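## Task

Put the red wire down on the table on its own, leaving at least a hand's width between it and any other wire; a wire dangling over the table edge may count as failure.

## Robot and tools

Robot: two arms, left_arm and right_arm, each with a two-finger gripper. The left arm sits on the +y side of the scene (this is not the image's left). Base positions in the scene frame: left_arm (+0.010, +0.269, -0.013) m, right_arm (+0.001, -0.319, -0.010) m, both nearly unrotated.

Frames: the scene frame has its origin at table-top height, midway between the arms, with +x pointing out over the table and +z up. Each arm reports its hand pose, targets and wrist-camera pose in its own base frame. Motion offsets are taken along the current Hand target's own axes: the fingers point along the gripper's +z and open and close along its y. Fixed cameras and the table are given in the scene frame.

execute_actions(actions, cameras): actions is a list of actions; each action is a table of up to 15 rows, one row per 1/30 s step; if fewer rows are given, the last one repeats to fill 15. Every row is one flat list of 14 numbers, each in [-1, 1], covering both arms even if one stays still: left dx, dy, dz, rx, ry, rz, opening, then right dx, dy, dz, rx, ry, rz, opening. The first six per arm are an offset, not a pose, measured from that arm's Hand target as it stood when the action began; every row refers back to that same start, but the next action starts anew, so repeating an offset keeps moving further. Scale: 1.0 equals 0.6 m for dx, dy, dz or 180 degrees for rx, ry, rz, which form one rotation vector. Opening is absolute: +1 fully open (0.093 m), -1 closed. Six zeros re-command the current Hand target. cameras lists names to return images; ["all"] for all, [] for none; default gives images only with an empty actions list.

move(target, speed, blend, opening_speed, grip_force, blocking, cameras): target is either one 14-number row laid out as above, or a list of up to 15 such rows; every row is an offset from the Hand targets at the start of the move, not from the previous row. speed is top path speed in m/s, 0.002 to 2.9 (default 0.25), one value or one per row; rotation is capped at twice that in rad/s. blend (m) rounds corners between listed rows; 0 stops at each. opening_speed is how fast the opening changes, per second on the -1 to +1 scale, at least 0.2. grip_force is the per-pad force cap in newtons, 10 to 50, one value or one per arm; it persists, and below 50 the fingers close slowly. blocking=false returns after about 0.5 s while the move continues. A move lasts at most 10 s; it does not avoid obstacles or the other arm. The extra result line move: reports the ending (done, off_target, moving, held, fault) and any limits (paced means the sent pose was clipped, held means steps were withheld). done means within 10 mm and 2 degrees; it says nothing about contact.

wait(seconds): 0 to 10 s, arms keep their last command; a running move continues. stop(): brakes a running move, needing some distance. zoom_image(camera, region): camera is cam_high, cam_low, cam_left_wrist or cam_right_wrist; region [x0, y0, x1, y1] in pixels of the latest full image, at most 504 by 504. finished_scene(scene): ends the current scene, given its number; irreversible, and the wires must stay separated without the robot.

Results: end_effector_position (m) and end_effector_quat_wxyz per arm in its base frame; the position is the point between the pads, about 1 cm behind the tips, and may be off by a few cm. Hand target is the last commanded pose after clipping, the base for next offsets; the gripper often rests short of it, and another command (even zeros) pushes again. Tool commands shows each present command; sending 0 for an opening is a real command, so resend the current value to keep a gripper unchanged. grip_measured uses the opening scale: pads meet near -0.94, and an object of width w reads about -0.94 + 0.0208 per mm. To hold, keep sending the closing number; to release, send well above the width reading. Joint positions end with the opening in metres. Joint velocities reading within noise means the arm is still. Joint torques include gravity. Calls that ran actions also list positions at some steps. Images are 896x504 from cam_high and cam_low (fixed on a beam behind the arms) and the two wrist cameras.

Cautions: orientation commands are clipped to 40 degrees from the measured one per step; friction and weight can leave the gripper low, short or tilted, so check after each move and correct. Small moves may go sideways or not happen. Avoid paths near an arm's own base. Never let the grippers, fingers or wrist cameras touch each other, or a gripper close on the other's fingers. The bar, plate and rail behind the table can rise about 3 cm above it and give no warning. Approach the table and wires slowly; fast contact and targets far past contact press hard. Do not drop wires, release them while moving, or leave any part hanging off the table. Pushing against unreachable poses, holding loads or long stretches heats motors; a MOTOR HOT line is a warning, and overheating folds and disables that arm. Occasionally a loose object gets nudged by itself.

Each tool is called after ">>>" as name([rows], argument=value, ...), one row to a line, values as JSON.

## Session

>>> execute_actions(actions=[])

Scene clock: 0.00 s.
left_arm: end_effector_position=(+0.3754, +0.0001, +0.4021) grip_measured=+1.000 end_effector_quat_wxyz=(+0.707, +0.000, +0.707, +0.000) | right_arm: end_effector_position=(+0.3402, +0.3171, +0.2563) grip_measured=-0.931 end_effector_quat_wxyz=(+0.460, -0.488, +0.597, +0.439)
Joint positions: left_arm=[0 1.047 1.047 0 0 0 0.093] | right_arm=[0.446 1.649 1.156 0.147 -0.973 -0.213 0.001]
Joint velocities: within noise
Joint torques (N m): no reading
Heat: left arm: 42 °C; right arm: 40 °C.
Hand target: left_arm +0.3730, +0.0000, +0.4120; +0.716, +0.000, +0.698, +0.000 | right_arm +0.3413, +0.3162, +0.2695; +0.475, -0.491, +0.587, +0.435
Tool commands: left_gripper/opening=+1.0 right_gripper/opening=-0.936209

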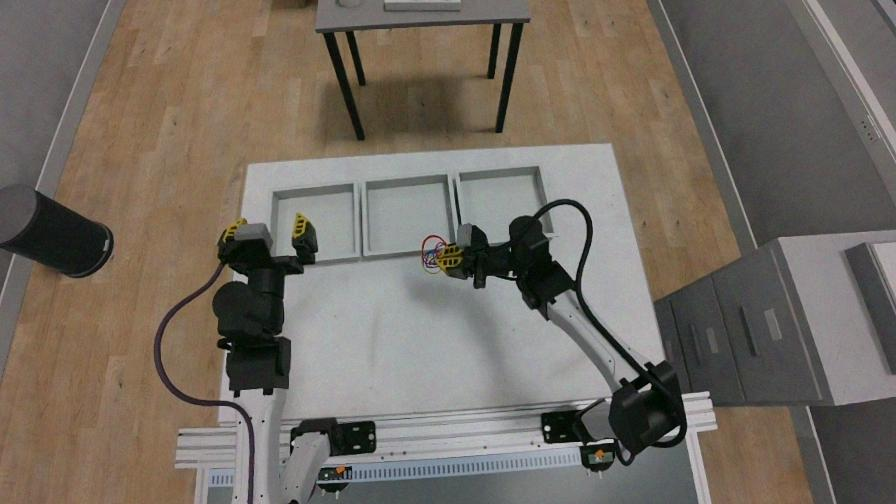

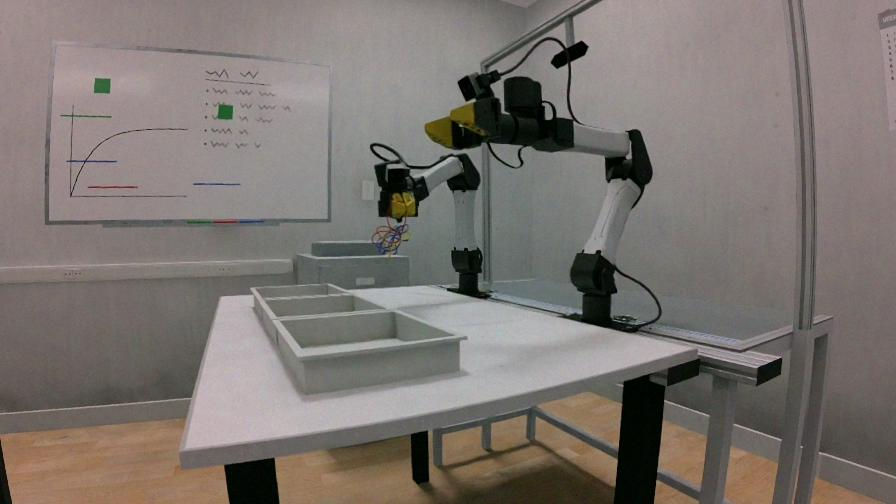

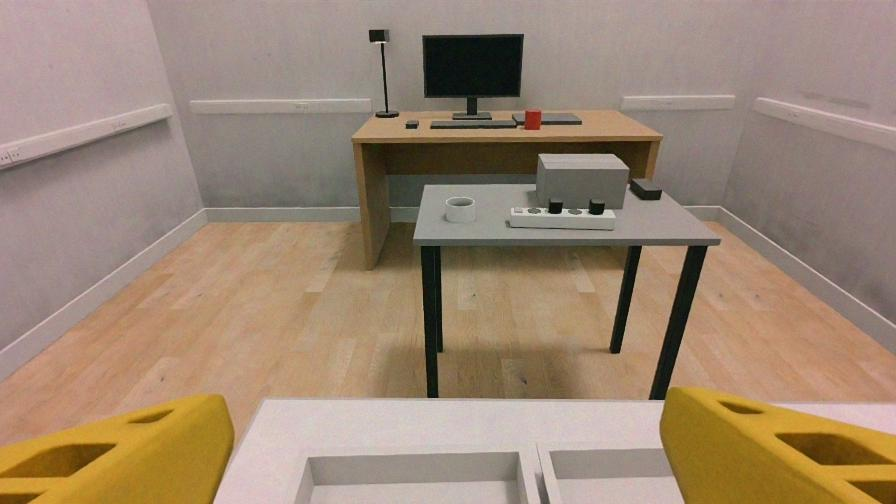

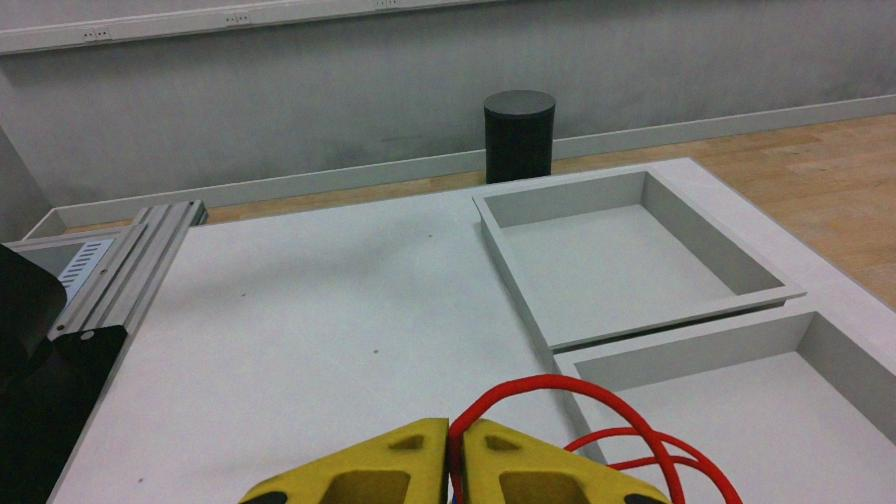

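>>> zoom_image(camera="cam_low", region=[340, 130, 460, 280])

>>> zoom_image(camera="cam_high", region=[380, 200, 500, 300])

>>> zoom_image(camera="cam_right_wrist", region=[400, 354, 800, 504])

Scaled by 3.360 from the camera's 896x504 image, which has a finer 1280x720 frame.

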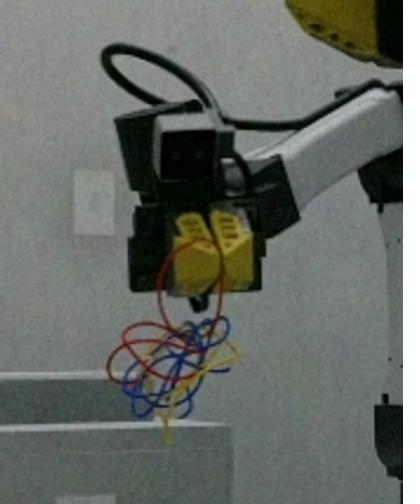

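Scaled by 4.200 from the camera's 896x504 image, which has a finer 1280x720 frame.

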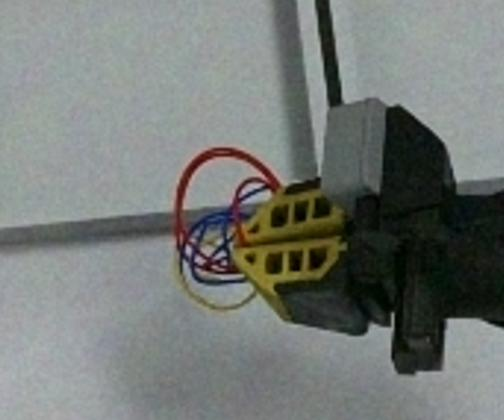

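Scaled by 1.260 from the camera's 896x504 image, which has a finer 1280x720 frame.

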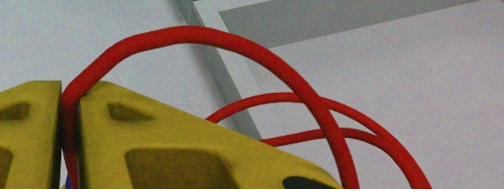

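>>> move(target=[0.267,-0.03,-0.072,0.389,0,0,1,0,0,0,0,0,0,-0.936], cameras=["all"])

Scene clock: 45.67 s.
left_arm: end_effector_position=(+0.3363, -0.0184, +0.2554) grip_measured=+1.000 end_effector_quat_wxyz=(+0.607, +0.369, +0.604, -0.362) | right_arm: end_effector_position=(+0.3402, +0.3171, +0.2563) grip_measured=-0.931 end_effector_quat_wxyz=(+0.460, -0.488, +0.597, +0.439)
Joint positions: left_arm=[0.469 1.456 0.751 0.611 1.554 0.104 0.093] | right_arm=[0.446 1.649 1.156 0.147 -0.973 -0.213 0.001]
Joint torques (N m): left_arm=[0.38 -4.52 6.79 1.67 0.23 0.18] | right_arm=[0.08 -8.62 8.51 1.74 -0.14 0.05]
Heat: left arm: 52 °C; right arm: 45 °C.
Hand target: left_arm +0.3339, -0.0180, +0.2507; +0.586, +0.411, +0.572, -0.401 | right_arm +0.3413, +0.3162, +0.2695; +0.475, -0.491, +0.587, +0.435
Off the commanded pose: left_arm 0.005 m, 8 deg | right_arm 0.013 m, 2 deg.
joint sent to its limit (left arm) — joint 5 (wrist yaw), upper limit. The joint targets are off in orientation, not in position.
move: off_target (left_arm, right_arm)
camera_calibration:
cam_left_wrist: T_world_to_cam=[[-0.891062, -0.453358, -0.0217879, 0.295818], [-0.176378, 0.390097, -0.903723, 0.335668], [0.418209, -0.801431, -0.427563, 0.0436722], [0, 0, 0, 1]] pos_world=[0.304533, 0.0381687, 0.328469]

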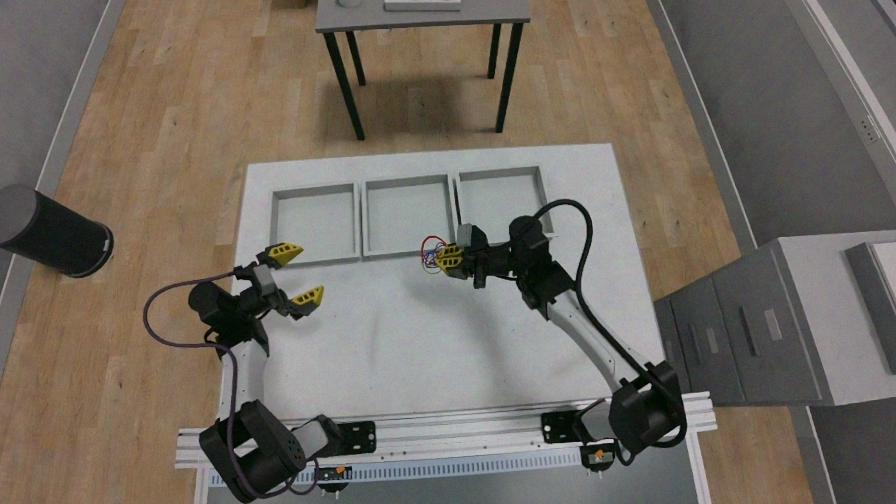

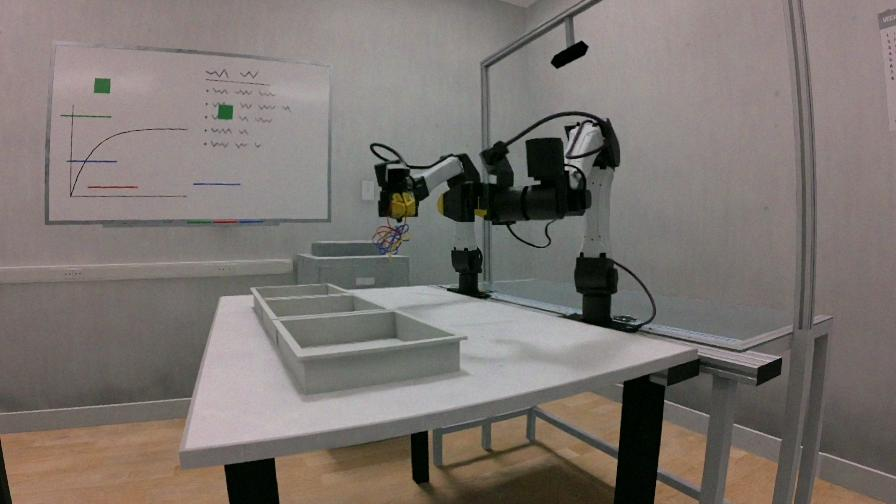

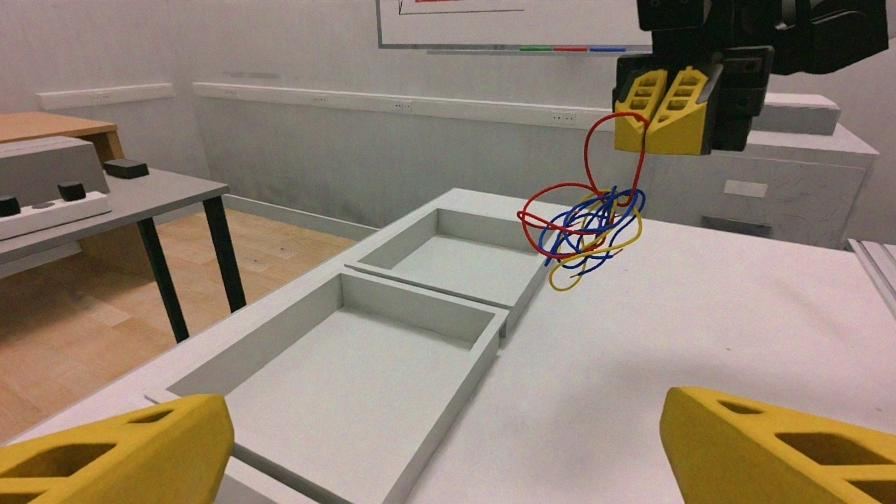

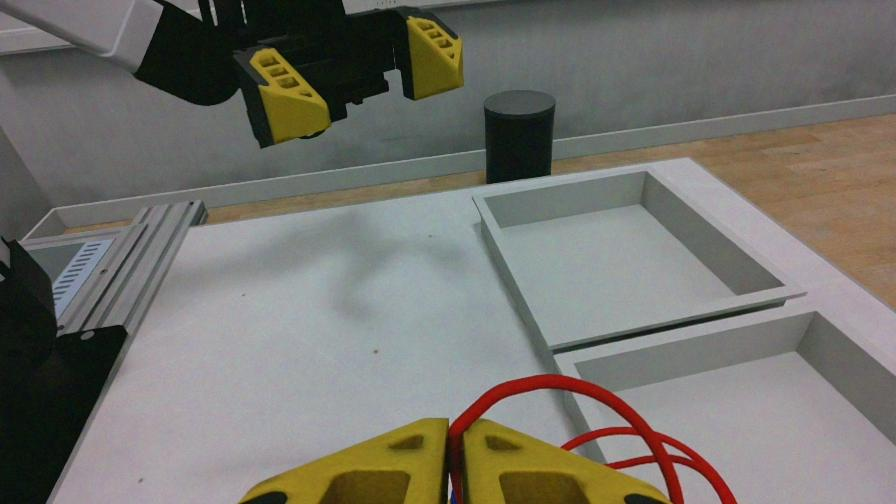

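>>> zoom_image(camera="cam_left_wrist", region=[480, 90, 680, 310])

Scaled by 2.291 from the camera's 896x504 image, which has a finer 1280x720 frame.

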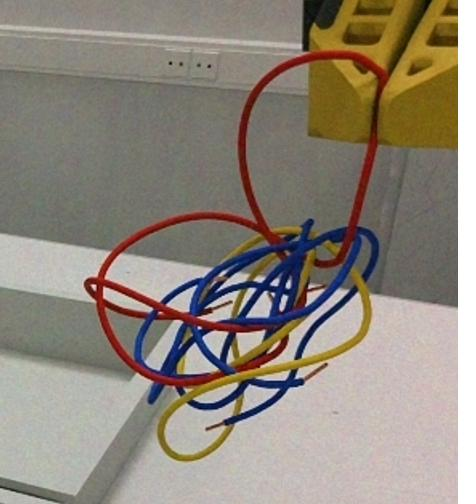

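>>> move(target=[0.05,-0.0255,0.168,0,0,0,1,0,0,0,0,0,0,-0.936], cameras=["cam_left_wrist"])

>>> zoom_image(camera="cam_left_wrist", region=[500, 0, 800, 300])

Scene clock: 82.33 s.
left_arm: end_effector_position=(+0.3541, -0.1180, +0.2263) grip_measured=+1.000 end_effector_quat_wxyz=(+0.585, +0.418, +0.568, -0.400) | right_arm: end_effector_position=(+0.3402, +0.3171, +0.2563) grip_measured=-0.931 end_effector_quat_wxyz=(+0.460, -0.488, +0.597, +0.439)
Joint positions: left_arm=[0.136 1.6 0.703 0.926 1.371 0.008 0.093] | right_arm=[0.446 1.649 1.156 0.147 -0.973 -0.213 0.001]
Joint torques (N m): left_arm=[0.13 -5.34 6.04 1.84 -0.1 -0.12] | right_arm=[-0.03 -8.49 8.38 1.7 -0.12 0.08]
Heat: left arm: 49 °C; right arm: 46 °C.
Hand target: left_arm +0.3547, -0.1180, +0.2213; +0.586, +0.411, +0.572, -0.401 | right_arm +0.3413, +0.3162, +0.2695; +0.475, -0.491, +0.587, +0.435
Off the commanded pose: left_arm 0.005 m, 1 deg | right_arm 0.013 m, 2 deg.
move: off_target (right_arm)
camera_calibration:
cam_left_wrist: T_world_to_cam=[[-0.947593, -0.315977, -0.0471935, 0.307884], [-0.0927275, 0.413376, -0.905827, 0.324999], [0.305729, -0.853979, -0.421011, -0.0239205], [0, 0, 0, 1]] pos_world=[0.329198, -0.0574902, 0.298852]
Images, in order (width x height): cam_left_wrist 896x504.

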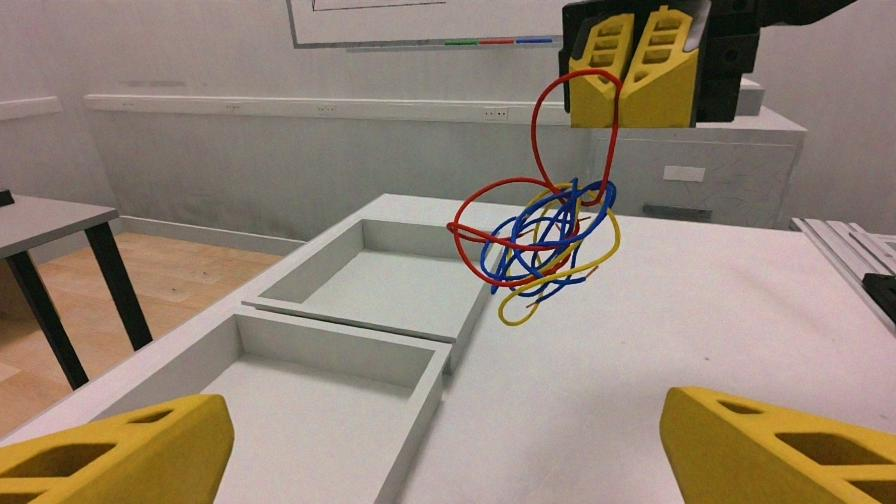

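Scaled by 1.680 from the camera's 896x504 image, which has a finer 1280x720 frame.

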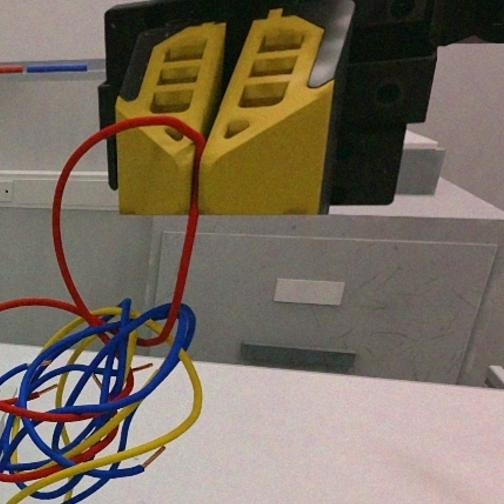

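>>> zoom_image(camera="cam_left_wrist", region=[440, 165, 640, 335])

Scaled by 2.520 from the camera's 896x504 image, which has a finer 1280x720 frame.

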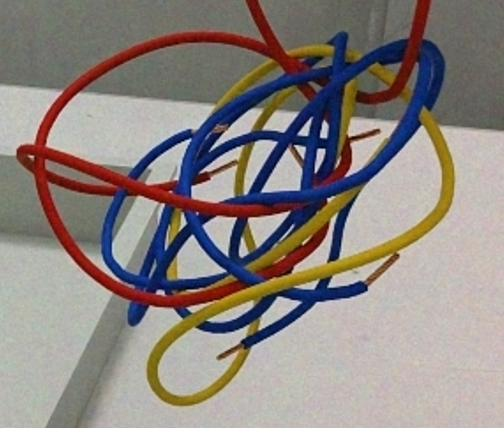

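>>> move(target=[0,0,0,0,0,0,1,0.132,0.05,-0.063,0,0.278,0,-0.936], speed=0.12, cameras=["all"])

Scene clock: 119.40 s.
left_arm: end_effector_position=(+0.3541, -0.1180, +0.2263) grip_measured=+1.000 end_effector_quat_wxyz=(+0.585, +0.418, +0.568, -0.400) | right_arm: end_effector_position=(+0.2964, +0.2668, +0.1937) grip_measured=-0.931 end_effector_quat_wxyz=(+0.174, -0.623, +0.738, +0.192)
Joint positions: left_arm=[0.136 1.6 0.703 0.927 1.371 0.007 0.093] | right_arm=[0.556 1.776 1.687 -1.171 -0.429 -0.778 0.001]
Joint torques (N m): left_arm=[0.14 -5.55 6.23 1.76 -0.11 -0.08] | right_arm=[0.47 -6.83 9.62 0.82 -0.17 0]
Heat: left arm: 49 °C; right arm: 47 °C.
Hand target: left_arm +0.3546, -0.1180, +0.2214; +0.585, +0.412, +0.573, -0.400 | right_arm +0.3012, +0.2705, +0.1993; +0.182, -0.629, +0.733, +0.186
Off the commanded pose: left_arm 0.005 m, 1 deg | right_arm 0.008 m, 2 deg.
move: done
camera_calibration:
cam_left_wrist: T_world_to_cam=[[-0.947588, -0.315994, -0.0471672, 0.307874], [-0.0927296, 0.413288, -0.905866, 0.325007], [0.305742, -0.854014, -0.420929, -0.0239516], [0, 0, 0, 1]] pos_world=[0.329198, -0.05749, 0.298852]
cam_right_wrist: T_world_to_cam=[[0.984697, -0.152317, -0.084682, -0.234349], [-0.161111, -0.980887, -0.10911, 0.373781], [-0.0664441, 0.121084, -0.990416, 0.265657], [0, 0, 0, 1]] pos_world=[0.308634, 0.298775, 0.284049]

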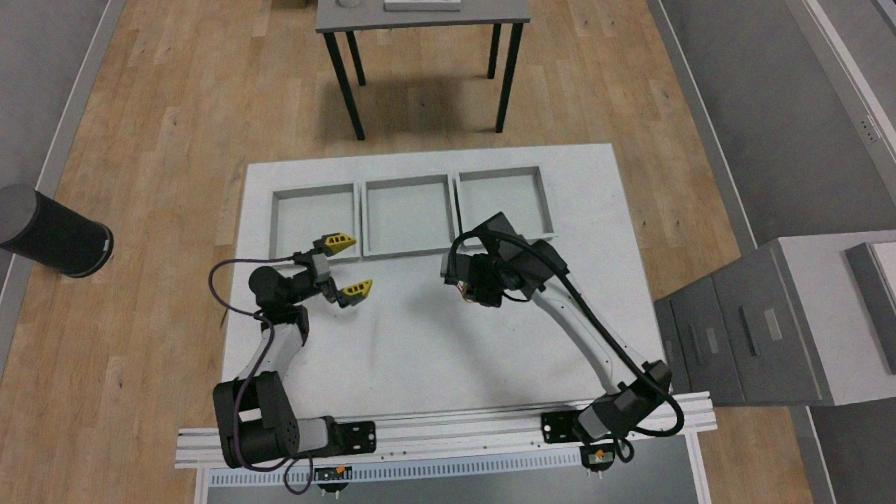

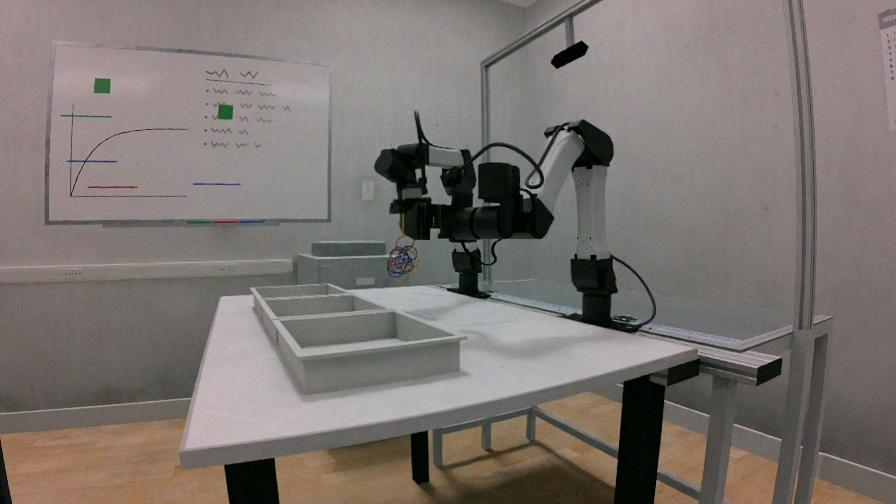

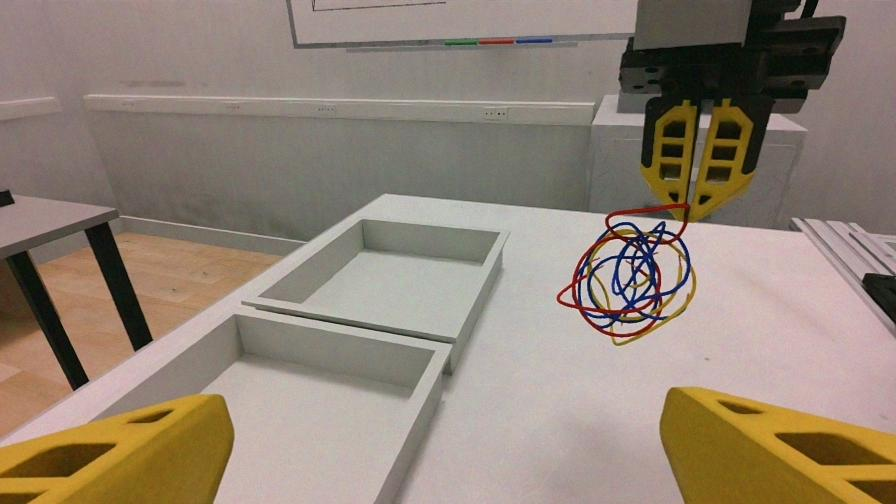

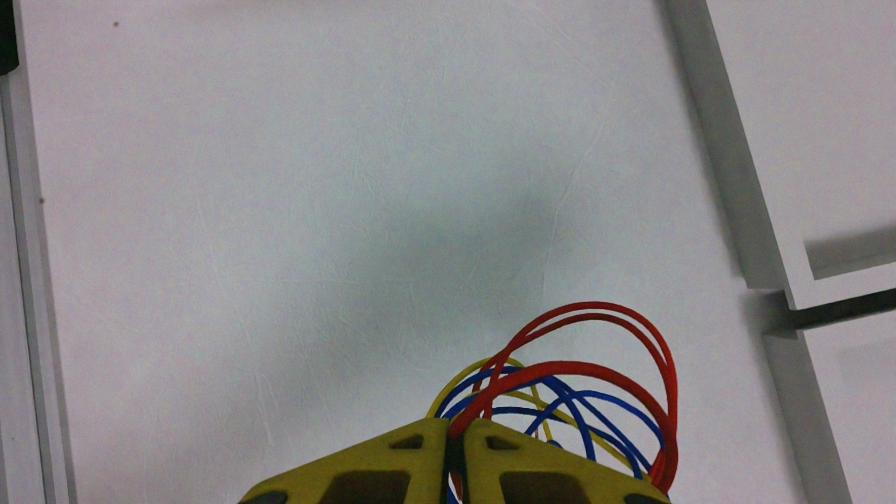

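>>> zoom_image(camera="cam_left_wrist", region=[540, 190, 720, 350])

>>> zoom_image(camera="cam_right_wrist", region=[400, 280, 700, 504])

Scaled by 2.800 from the camera's 896x504 image, which has a finer 1280x720 frame.

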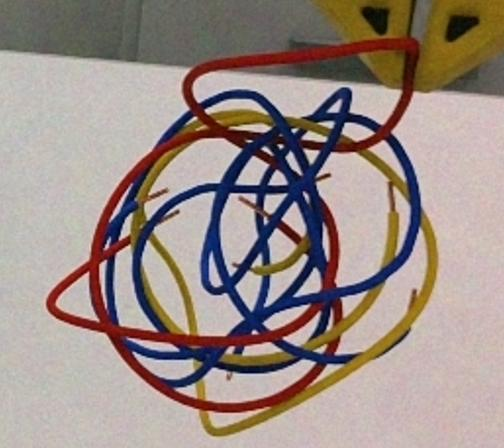

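Scaled by 1.680 from the camera's 896x504 image, which has a finer 1280x720 frame.

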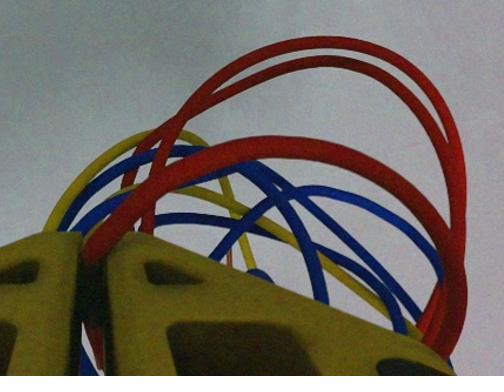

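>>> move(target=[0,0,0,0,0,0,1,0.0668,-0.0058,0.1155,0,0,0,-0.936], speed=0.1, cameras=["cam_left_wrist","cam_low"])

>>> zoom_image(camera="cam_low", region=[340, 200, 480, 340])

Scene clock: 132.67 s.
left_arm: end_effector_position=(+0.3541, -0.1180, +0.2263) grip_measured=+1.000 end_effector_quat_wxyz=(+0.585, +0.418, +0.568, -0.400) | right_arm: end_effector_position=(+0.2985, +0.2677, +0.1225) grip_measured=-0.931 end_effector_quat_wxyz=(+0.177, -0.624, +0.737, +0.191)
Joint positions: left_arm=[0.136 1.6 0.703 0.927 1.371 0.007 0.093] | right_arm=[0.556 1.776 1.403 -0.88 -0.427 -0.78 0.001]
Joint torques (N m): left_arm=[0.12 -5.48 6.13 1.8 -0.1 -0.09] | right_arm=[0.81 -6.76 6.2 1.12 -0.11 -0.05]
Heat: left arm: 49 °C; right arm: 47 °C.
Hand target: left_arm +0.3546, -0.1180, +0.2214; +0.585, +0.412, +0.573, -0.400 | right_arm +0.3012, +0.2706, +0.1192; +0.182, -0.629, +0.732, +0.186
Off the commanded pose: left_arm 0.005 m, 1 deg | right_arm 0.005 m, 1 deg.
move: done
camera_calibration:
cam_left_wrist: T_world_to_cam=[[-0.947588, -0.315994, -0.0471672, 0.307874], [-0.0927296, 0.413288, -0.905866, 0.325007], [0.305742, -0.854014, -0.420929, -0.0239516], [0, 0, 0, 1]] pos_world=[0.329198, -0.05749, 0.298852]
Images, in order (width x height): cam_low 896x504, cam_left_wrist 896x504.

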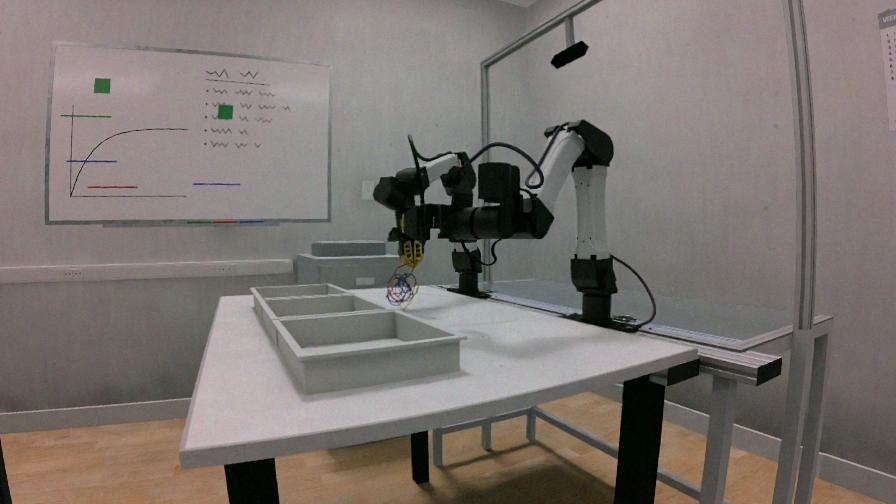

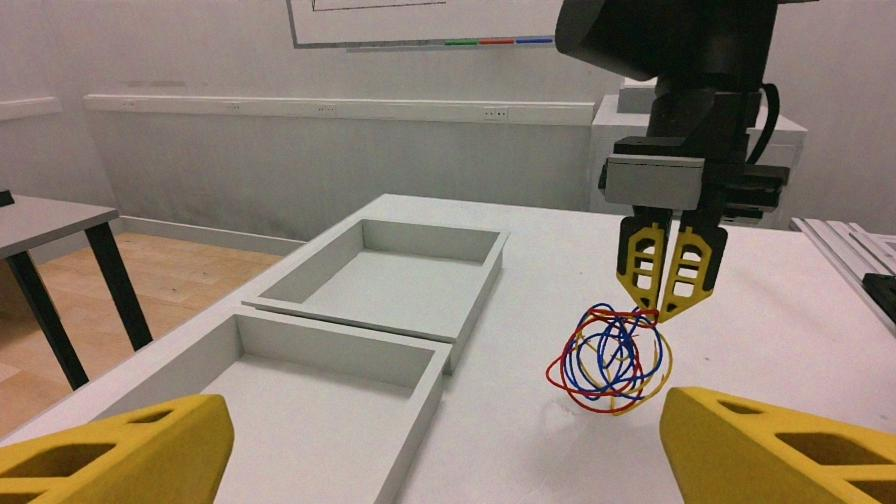

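Scaled by 3.600 from the camera's 896x504 image, which has a finer 1280x720 frame.

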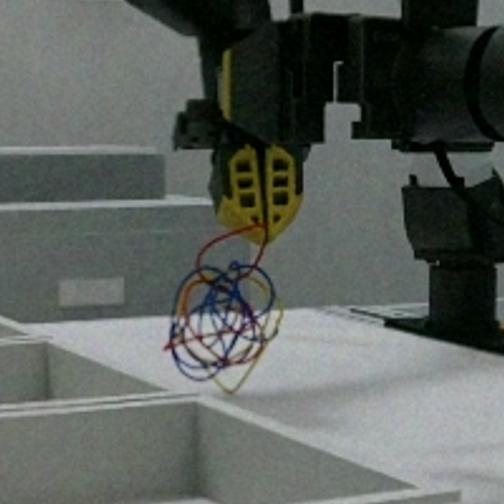

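>>> move(target=[0,0,0,0,0,0,1,0.0209,-0.0018,0.0361,0,0,0,-0.936], speed=0.06, cameras=["cam_left_wrist","cam_low"])

>>> zoom_image(camera="cam_left_wrist", region=[520, 280, 700, 440])

>>> zoom_image(camera="cam_low", region=[340, 200, 480, 340])

Scene clock: 139.37 s.
left_arm: end_effector_position=(+0.3541, -0.1180, +0.2263) grip_measured=+1.000 end_effector_quat_wxyz=(+0.585, +0.418, +0.568, -0.400) | right_arm: end_effector_position=(+0.2988, +0.2679, +0.0978) grip_measured=-0.931 end_effector_quat_wxyz=(+0.178, -0.624, +0.737, +0.190)
Joint positions: left_arm=[0.136 1.6 0.703 0.927 1.371 0.007 0.093] | right_arm=[0.556 1.794 1.324 -0.782 -0.427 -0.78 0.001]
Joint torques (N m): left_arm=[0.14 -5.6 5.89 1.78 -0.07 -0.1] | right_arm=[0.83 -6.83 6.11 1.08 -0.1 0.01]
Heat: left arm: 49 °C; right arm: 46 °C.
Hand target: left_arm +0.3546, -0.1180, +0.2214; +0.585, +0.412, +0.573, -0.400 | right_arm +0.3013, +0.2707, +0.0942; +0.182, -0.629, +0.732, +0.186
Off the commanded pose: left_arm 0.005 m, 1 deg | right_arm 0.005 m, 1 deg.
move: done
camera_calibration:
cam_left_wrist: T_world_to_cam=[[-0.947588, -0.315994, -0.0471672, 0.307874], [-0.0927296, 0.413288, -0.905866, 0.325007], [0.305742, -0.854014, -0.420929, -0.0239516], [0, 0, 0, 1]] pos_world=[0.329198, -0.05749, 0.298852]
Images, in order (width x height): cam_low 896x504, cam_left_wrist 896x504.

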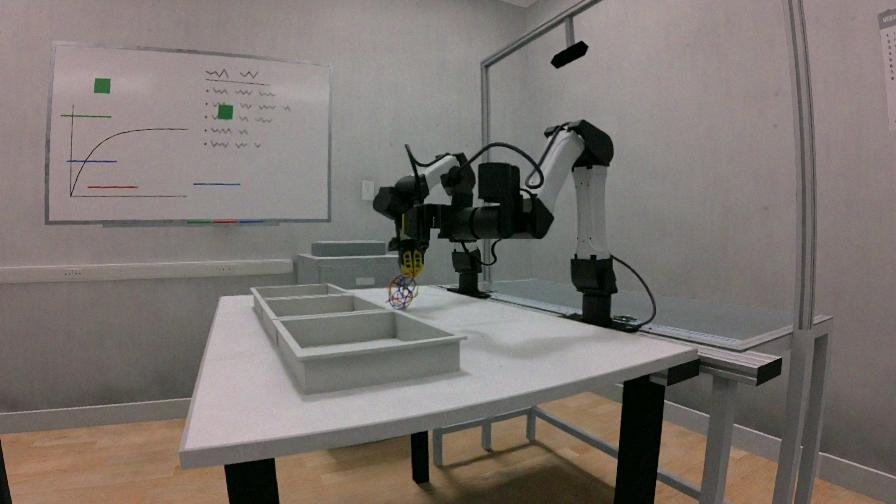

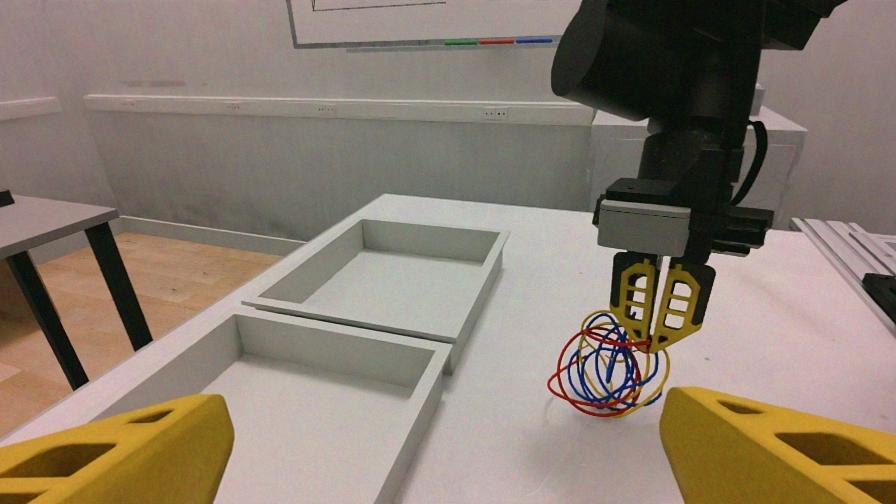

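Scaled by 2.800 from the camera's 896x504 image, which has a finer 1280x720 frame.

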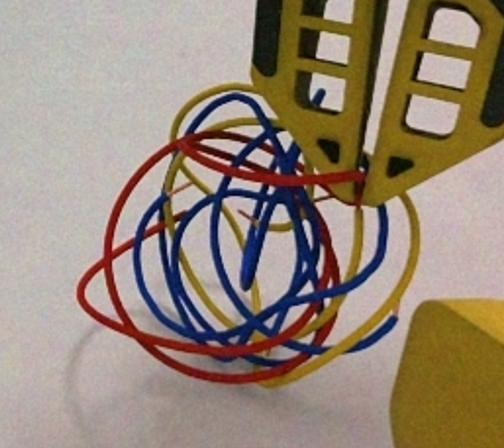

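Scaled by 3.600 from the camera's 896x504 image, which has a finer 1280x720 frame.

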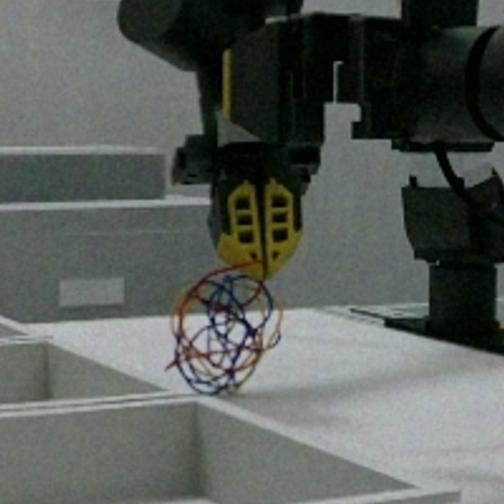

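>>> move(target=[0,0,0,0,0,0,1,0.1087,-0.015,0.0232,0,0,0,-0.936], speed=0.06, cameras=["cam_left_wrist","cam_low"])

>>> zoom_image(camera="cam_left_wrist", region=[520, 280, 700, 440])

>>> zoom_image(camera="cam_low", region=[340, 200, 480, 340])

Scene clock: 146.77 s.
left_arm: end_effector_position=(+0.3541, -0.1180, +0.2263) grip_measured=+1.000 end_effector_quat_wxyz=(+0.585, +0.418, +0.568, -0.400) | right_arm: end_effector_position=(+0.2963, +0.2198, +0.0458) grip_measured=-0.931 end_effector_quat_wxyz=(+0.166, -0.629, +0.737, +0.184)
Joint positions: left_arm=[0.136 1.6 0.703 0.927 1.371 0.007 0.093] | right_arm=[0.442 1.794 1.121 -0.656 -0.442 -0.916 0.001]
Joint torques (N m): left_arm=[0.03 -5.53 6.08 1.8 -0.07 -0.07] | right_arm=[-0.92 -7.82 5.7 0.99 -0.4 -0.02]
Heat: left arm: 49 °C; right arm: 46 °C.
Hand target: left_arm +0.3546, -0.1180, +0.2214; +0.585, +0.412, +0.573, -0.400 | right_arm +0.3014, +0.2207, +0.0490; +0.182, -0.629, +0.733, +0.186
Off the commanded pose: left_arm 0.005 m, 1 deg | right_arm 0.006 m, 2 deg.
move: done
camera_calibration:
cam_left_wrist: T_world_to_cam=[[-0.947588, -0.315994, -0.0471672, 0.307874], [-0.0927296, 0.413288, -0.905866, 0.325007], [0.305742, -0.854014, -0.420929, -0.0239516], [0, 0, 0, 1]] pos_world=[0.329198, -0.05749, 0.298852]
Images, in order (width x height): cam_low 896x504, cam_left_wrist 896x504.

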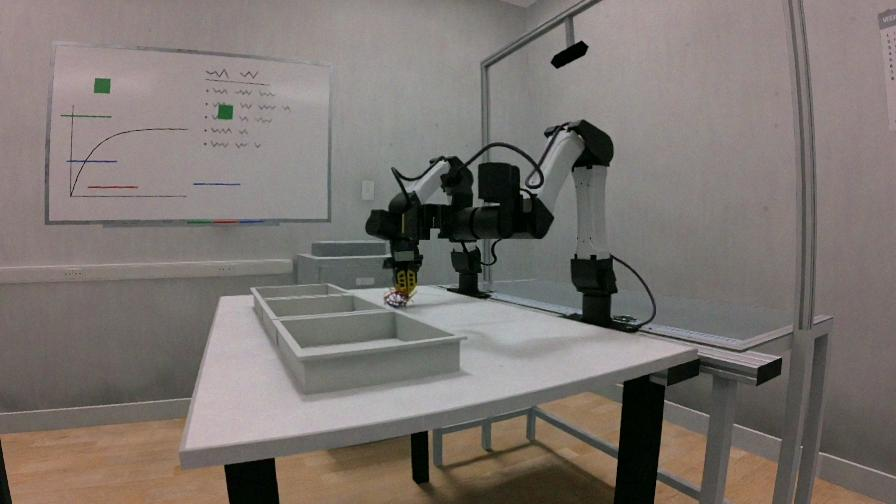

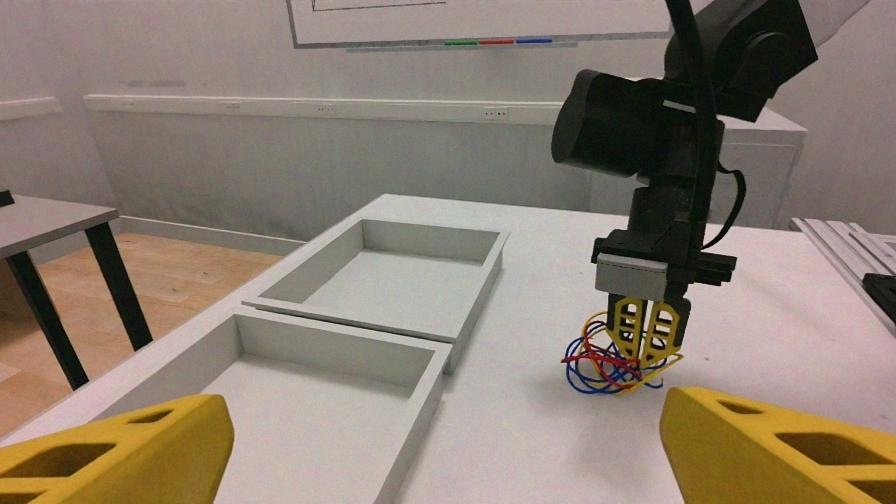

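Scaled by 2.800 from the camera's 896x504 image, which has a finer 1280x720 frame.

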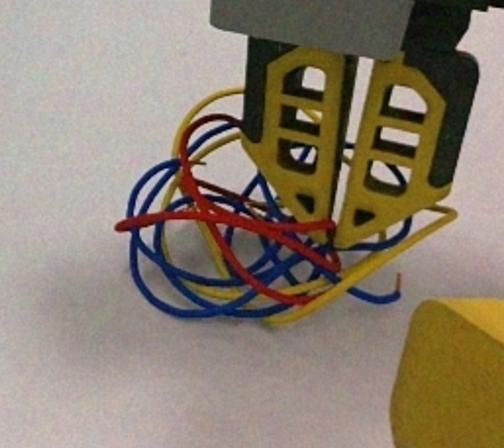

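Scaled by 3.600 from the camera's 896x504 image, which has a finer 1280x720 frame.

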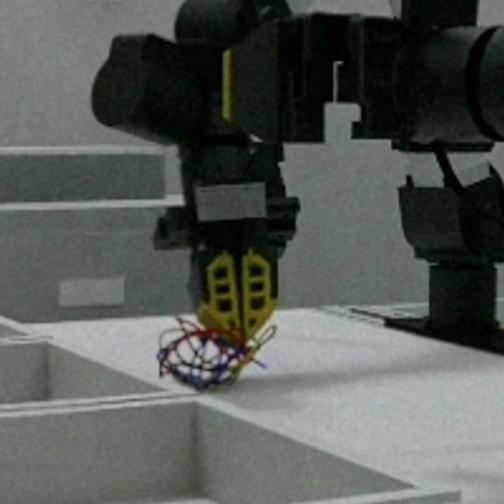

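>>> move(target=[0,0,0,0,0,0,1,0,0,0,0,0,0,-0.55], opening_speed=0.3, cameras=["cam_left_wrist","cam_right_wrist"])

>>> zoom_image(camera="cam_left_wrist", region=[520, 280, 700, 440])

>>> zoom_image(camera="cam_right_wrist", region=[380, 254, 780, 504])

Scene clock: 160.60 s.
left_arm: end_effector_position=(+0.3541, -0.1180, +0.2263) grip_measured=+1.000 end_effector_quat_wxyz=(+0.585, +0.418, +0.568, -0.400) | right_arm: end_effector_position=(+0.2968, +0.2201, +0.0459) grip_measured=-0.551 end_effector_quat_wxyz=(+0.167, -0.629, +0.736, +0.183)
Joint positions: left_arm=[0.136 1.6 0.703 0.927 1.371 0.007 0.093] | right_arm=[0.442 1.794 1.121 -0.653 -0.442 -0.917 0.019]
Joint torques (N m): left_arm=[0.06 -5.44 6.08 1.78 -0.06 -0.08] | right_arm=[-0.83 -7.77 5.49 0.9 -0.48 -0.1]
Heat: left arm: 49 °C; right arm: 45 °C.
Hand target: left_arm +0.3546, -0.1180, +0.2214; +0.585, +0.412, +0.573, -0.400 | right_arm +0.3014, +0.2207, +0.0490; +0.182, -0.629, +0.733, +0.186
Off the commanded pose: left_arm 0.005 m, 1 deg | right_arm 0.006 m, 2 deg.
move: done
camera_calibration:
cam_left_wrist: T_world_to_cam=[[-0.947588, -0.315994, -0.0471672, 0.307874], [-0.0927296, 0.413288, -0.905866, 0.325007], [0.305742, -0.854014, -0.420929, -0.0239516], [0, 0, 0, 1]] pos_world=[0.329198, -0.05749, 0.298852]
cam_right_wrist: T_world_to_cam=[[0.986536, -0.144445, -0.0766981, -0.256949], [-0.15098, -0.984647, -0.0876079, 0.308636], [-0.062866, 0.0980082, -0.993198, 0.129156], [0, 0, 0, 1]] pos_world=[0.308206, 0.254124, 0.135609]
Images, in order (width x height): cam_left_wrist 896x504, cam_right_wrist 896x504.

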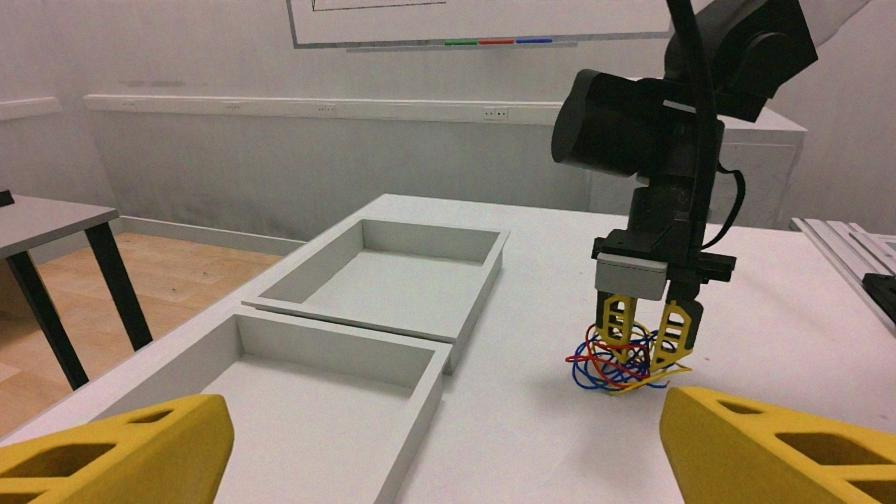

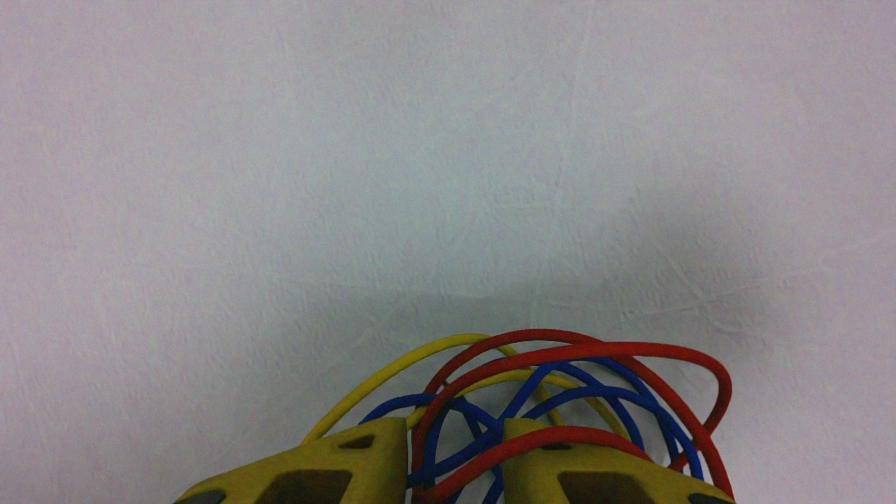

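Scaled by 2.800 from the camera's 896x504 image, which has a finer 1280x720 frame.

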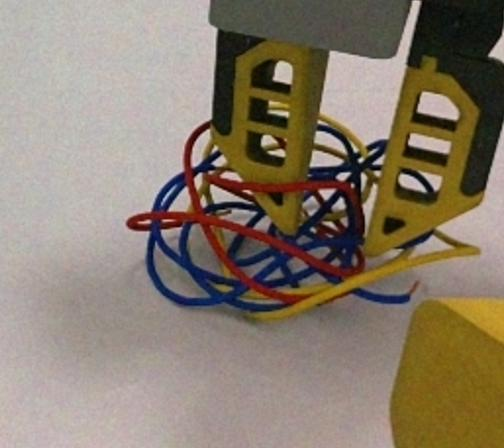

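Scaled by 1.260 from the camera's 896x504 image, which has a finer 1280x720 frame.

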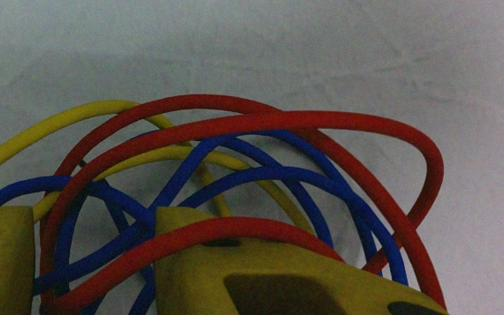

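>>> move(target=[0,0,0,0,0,0,1,-0.0908,0.0047,-0.256,0,0,0,-0.55], speed=0.08, cameras=["cam_left_wrist","cam_right_wrist"])

>>> zoom_image(camera="cam_left_wrist", region=[520, 280, 700, 440])

>>> zoom_image(camera="cam_right_wrist", region=[380, 304, 700, 504])

Scene clock: 170.40 s.
left_arm: end_effector_position=(+0.3541, -0.1180, +0.2263) grip_measured=+1.000 end_effector_quat_wxyz=(+0.585, +0.418, +0.568, -0.400) | right_arm: end_effector_position=(+0.2981, +0.1908, +0.1907) grip_measured=-0.551 end_effector_quat_wxyz=(+0.155, -0.628, +0.739, +0.188)
Joint positions: left_arm=[0.136 1.6 0.703 0.927 1.371 0.007 0.093] | right_arm=[0.356 1.71 1.617 -1.3 -0.462 -1.011 0.019]
Joint torques (N m): left_arm=[0.1 -5.44 5.9 1.77 -0.09 -0.05] | right_arm=[-0.79 -8.92 9.07 0.65 -0.49 0.01]
Heat: left arm: 49 °C; right arm: 46 °C.
Hand target: left_arm +0.3546, -0.1180, +0.2214; +0.585, +0.412, +0.573, -0.400 | right_arm +0.3012, +0.1905, +0.2091; +0.182, -0.629, +0.733, +0.186
Off the commanded pose: left_arm 0.005 m, 1 deg | right_arm 0.019 m, 3 deg.
move: off_target (right_arm)
camera_calibration:
cam_left_wrist: T_world_to_cam=[[-0.947588, -0.315994, -0.0471672, 0.307874], [-0.0927296, 0.413288, -0.905866, 0.325007], [0.305742, -0.854014, -0.420929, -0.0239516], [0, 0, 0, 1]] pos_world=[0.329198, -0.05749, 0.298852]
cam_right_wrist: T_world_to_cam=[[0.984355, -0.144749, -0.10046, -0.246101], [-0.15256, -0.985447, -0.0749658, 0.290885], [-0.0881471, 0.0891192, -0.992113, 0.284915], [0, 0, 0, 1]] pos_world=[0.311743, 0.225638, 0.279751]
Images, in order (width x height): cam_left_wrist 896x504, cam_right_wrist 896x504.

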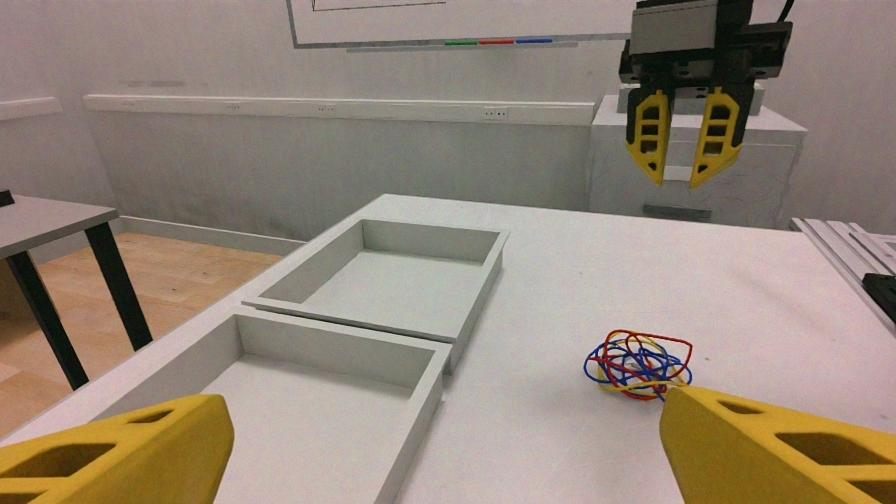

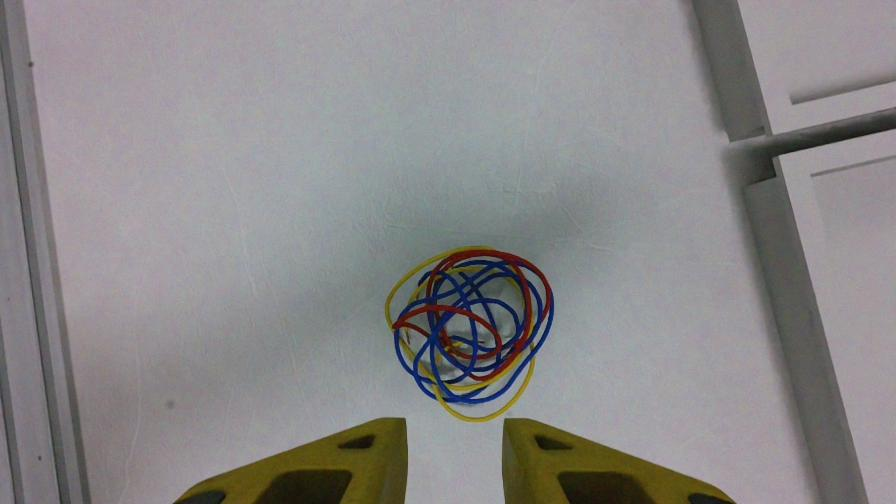

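Scaled by 2.800 from the camera's 896x504 image, which has a finer 1280x720 frame.

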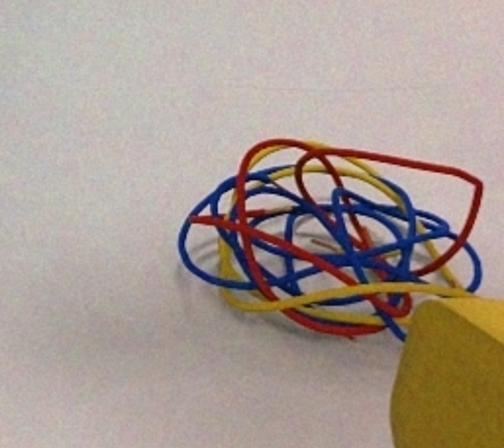

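Scaled by 1.575 from the camera's 896x504 image, which has a finer 1280x720 frame.

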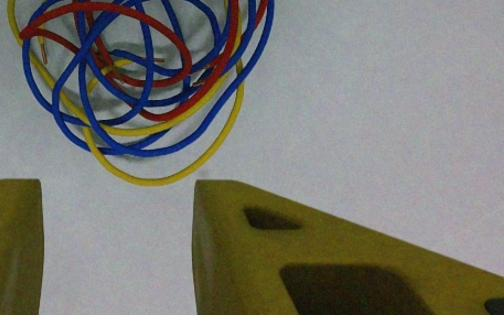

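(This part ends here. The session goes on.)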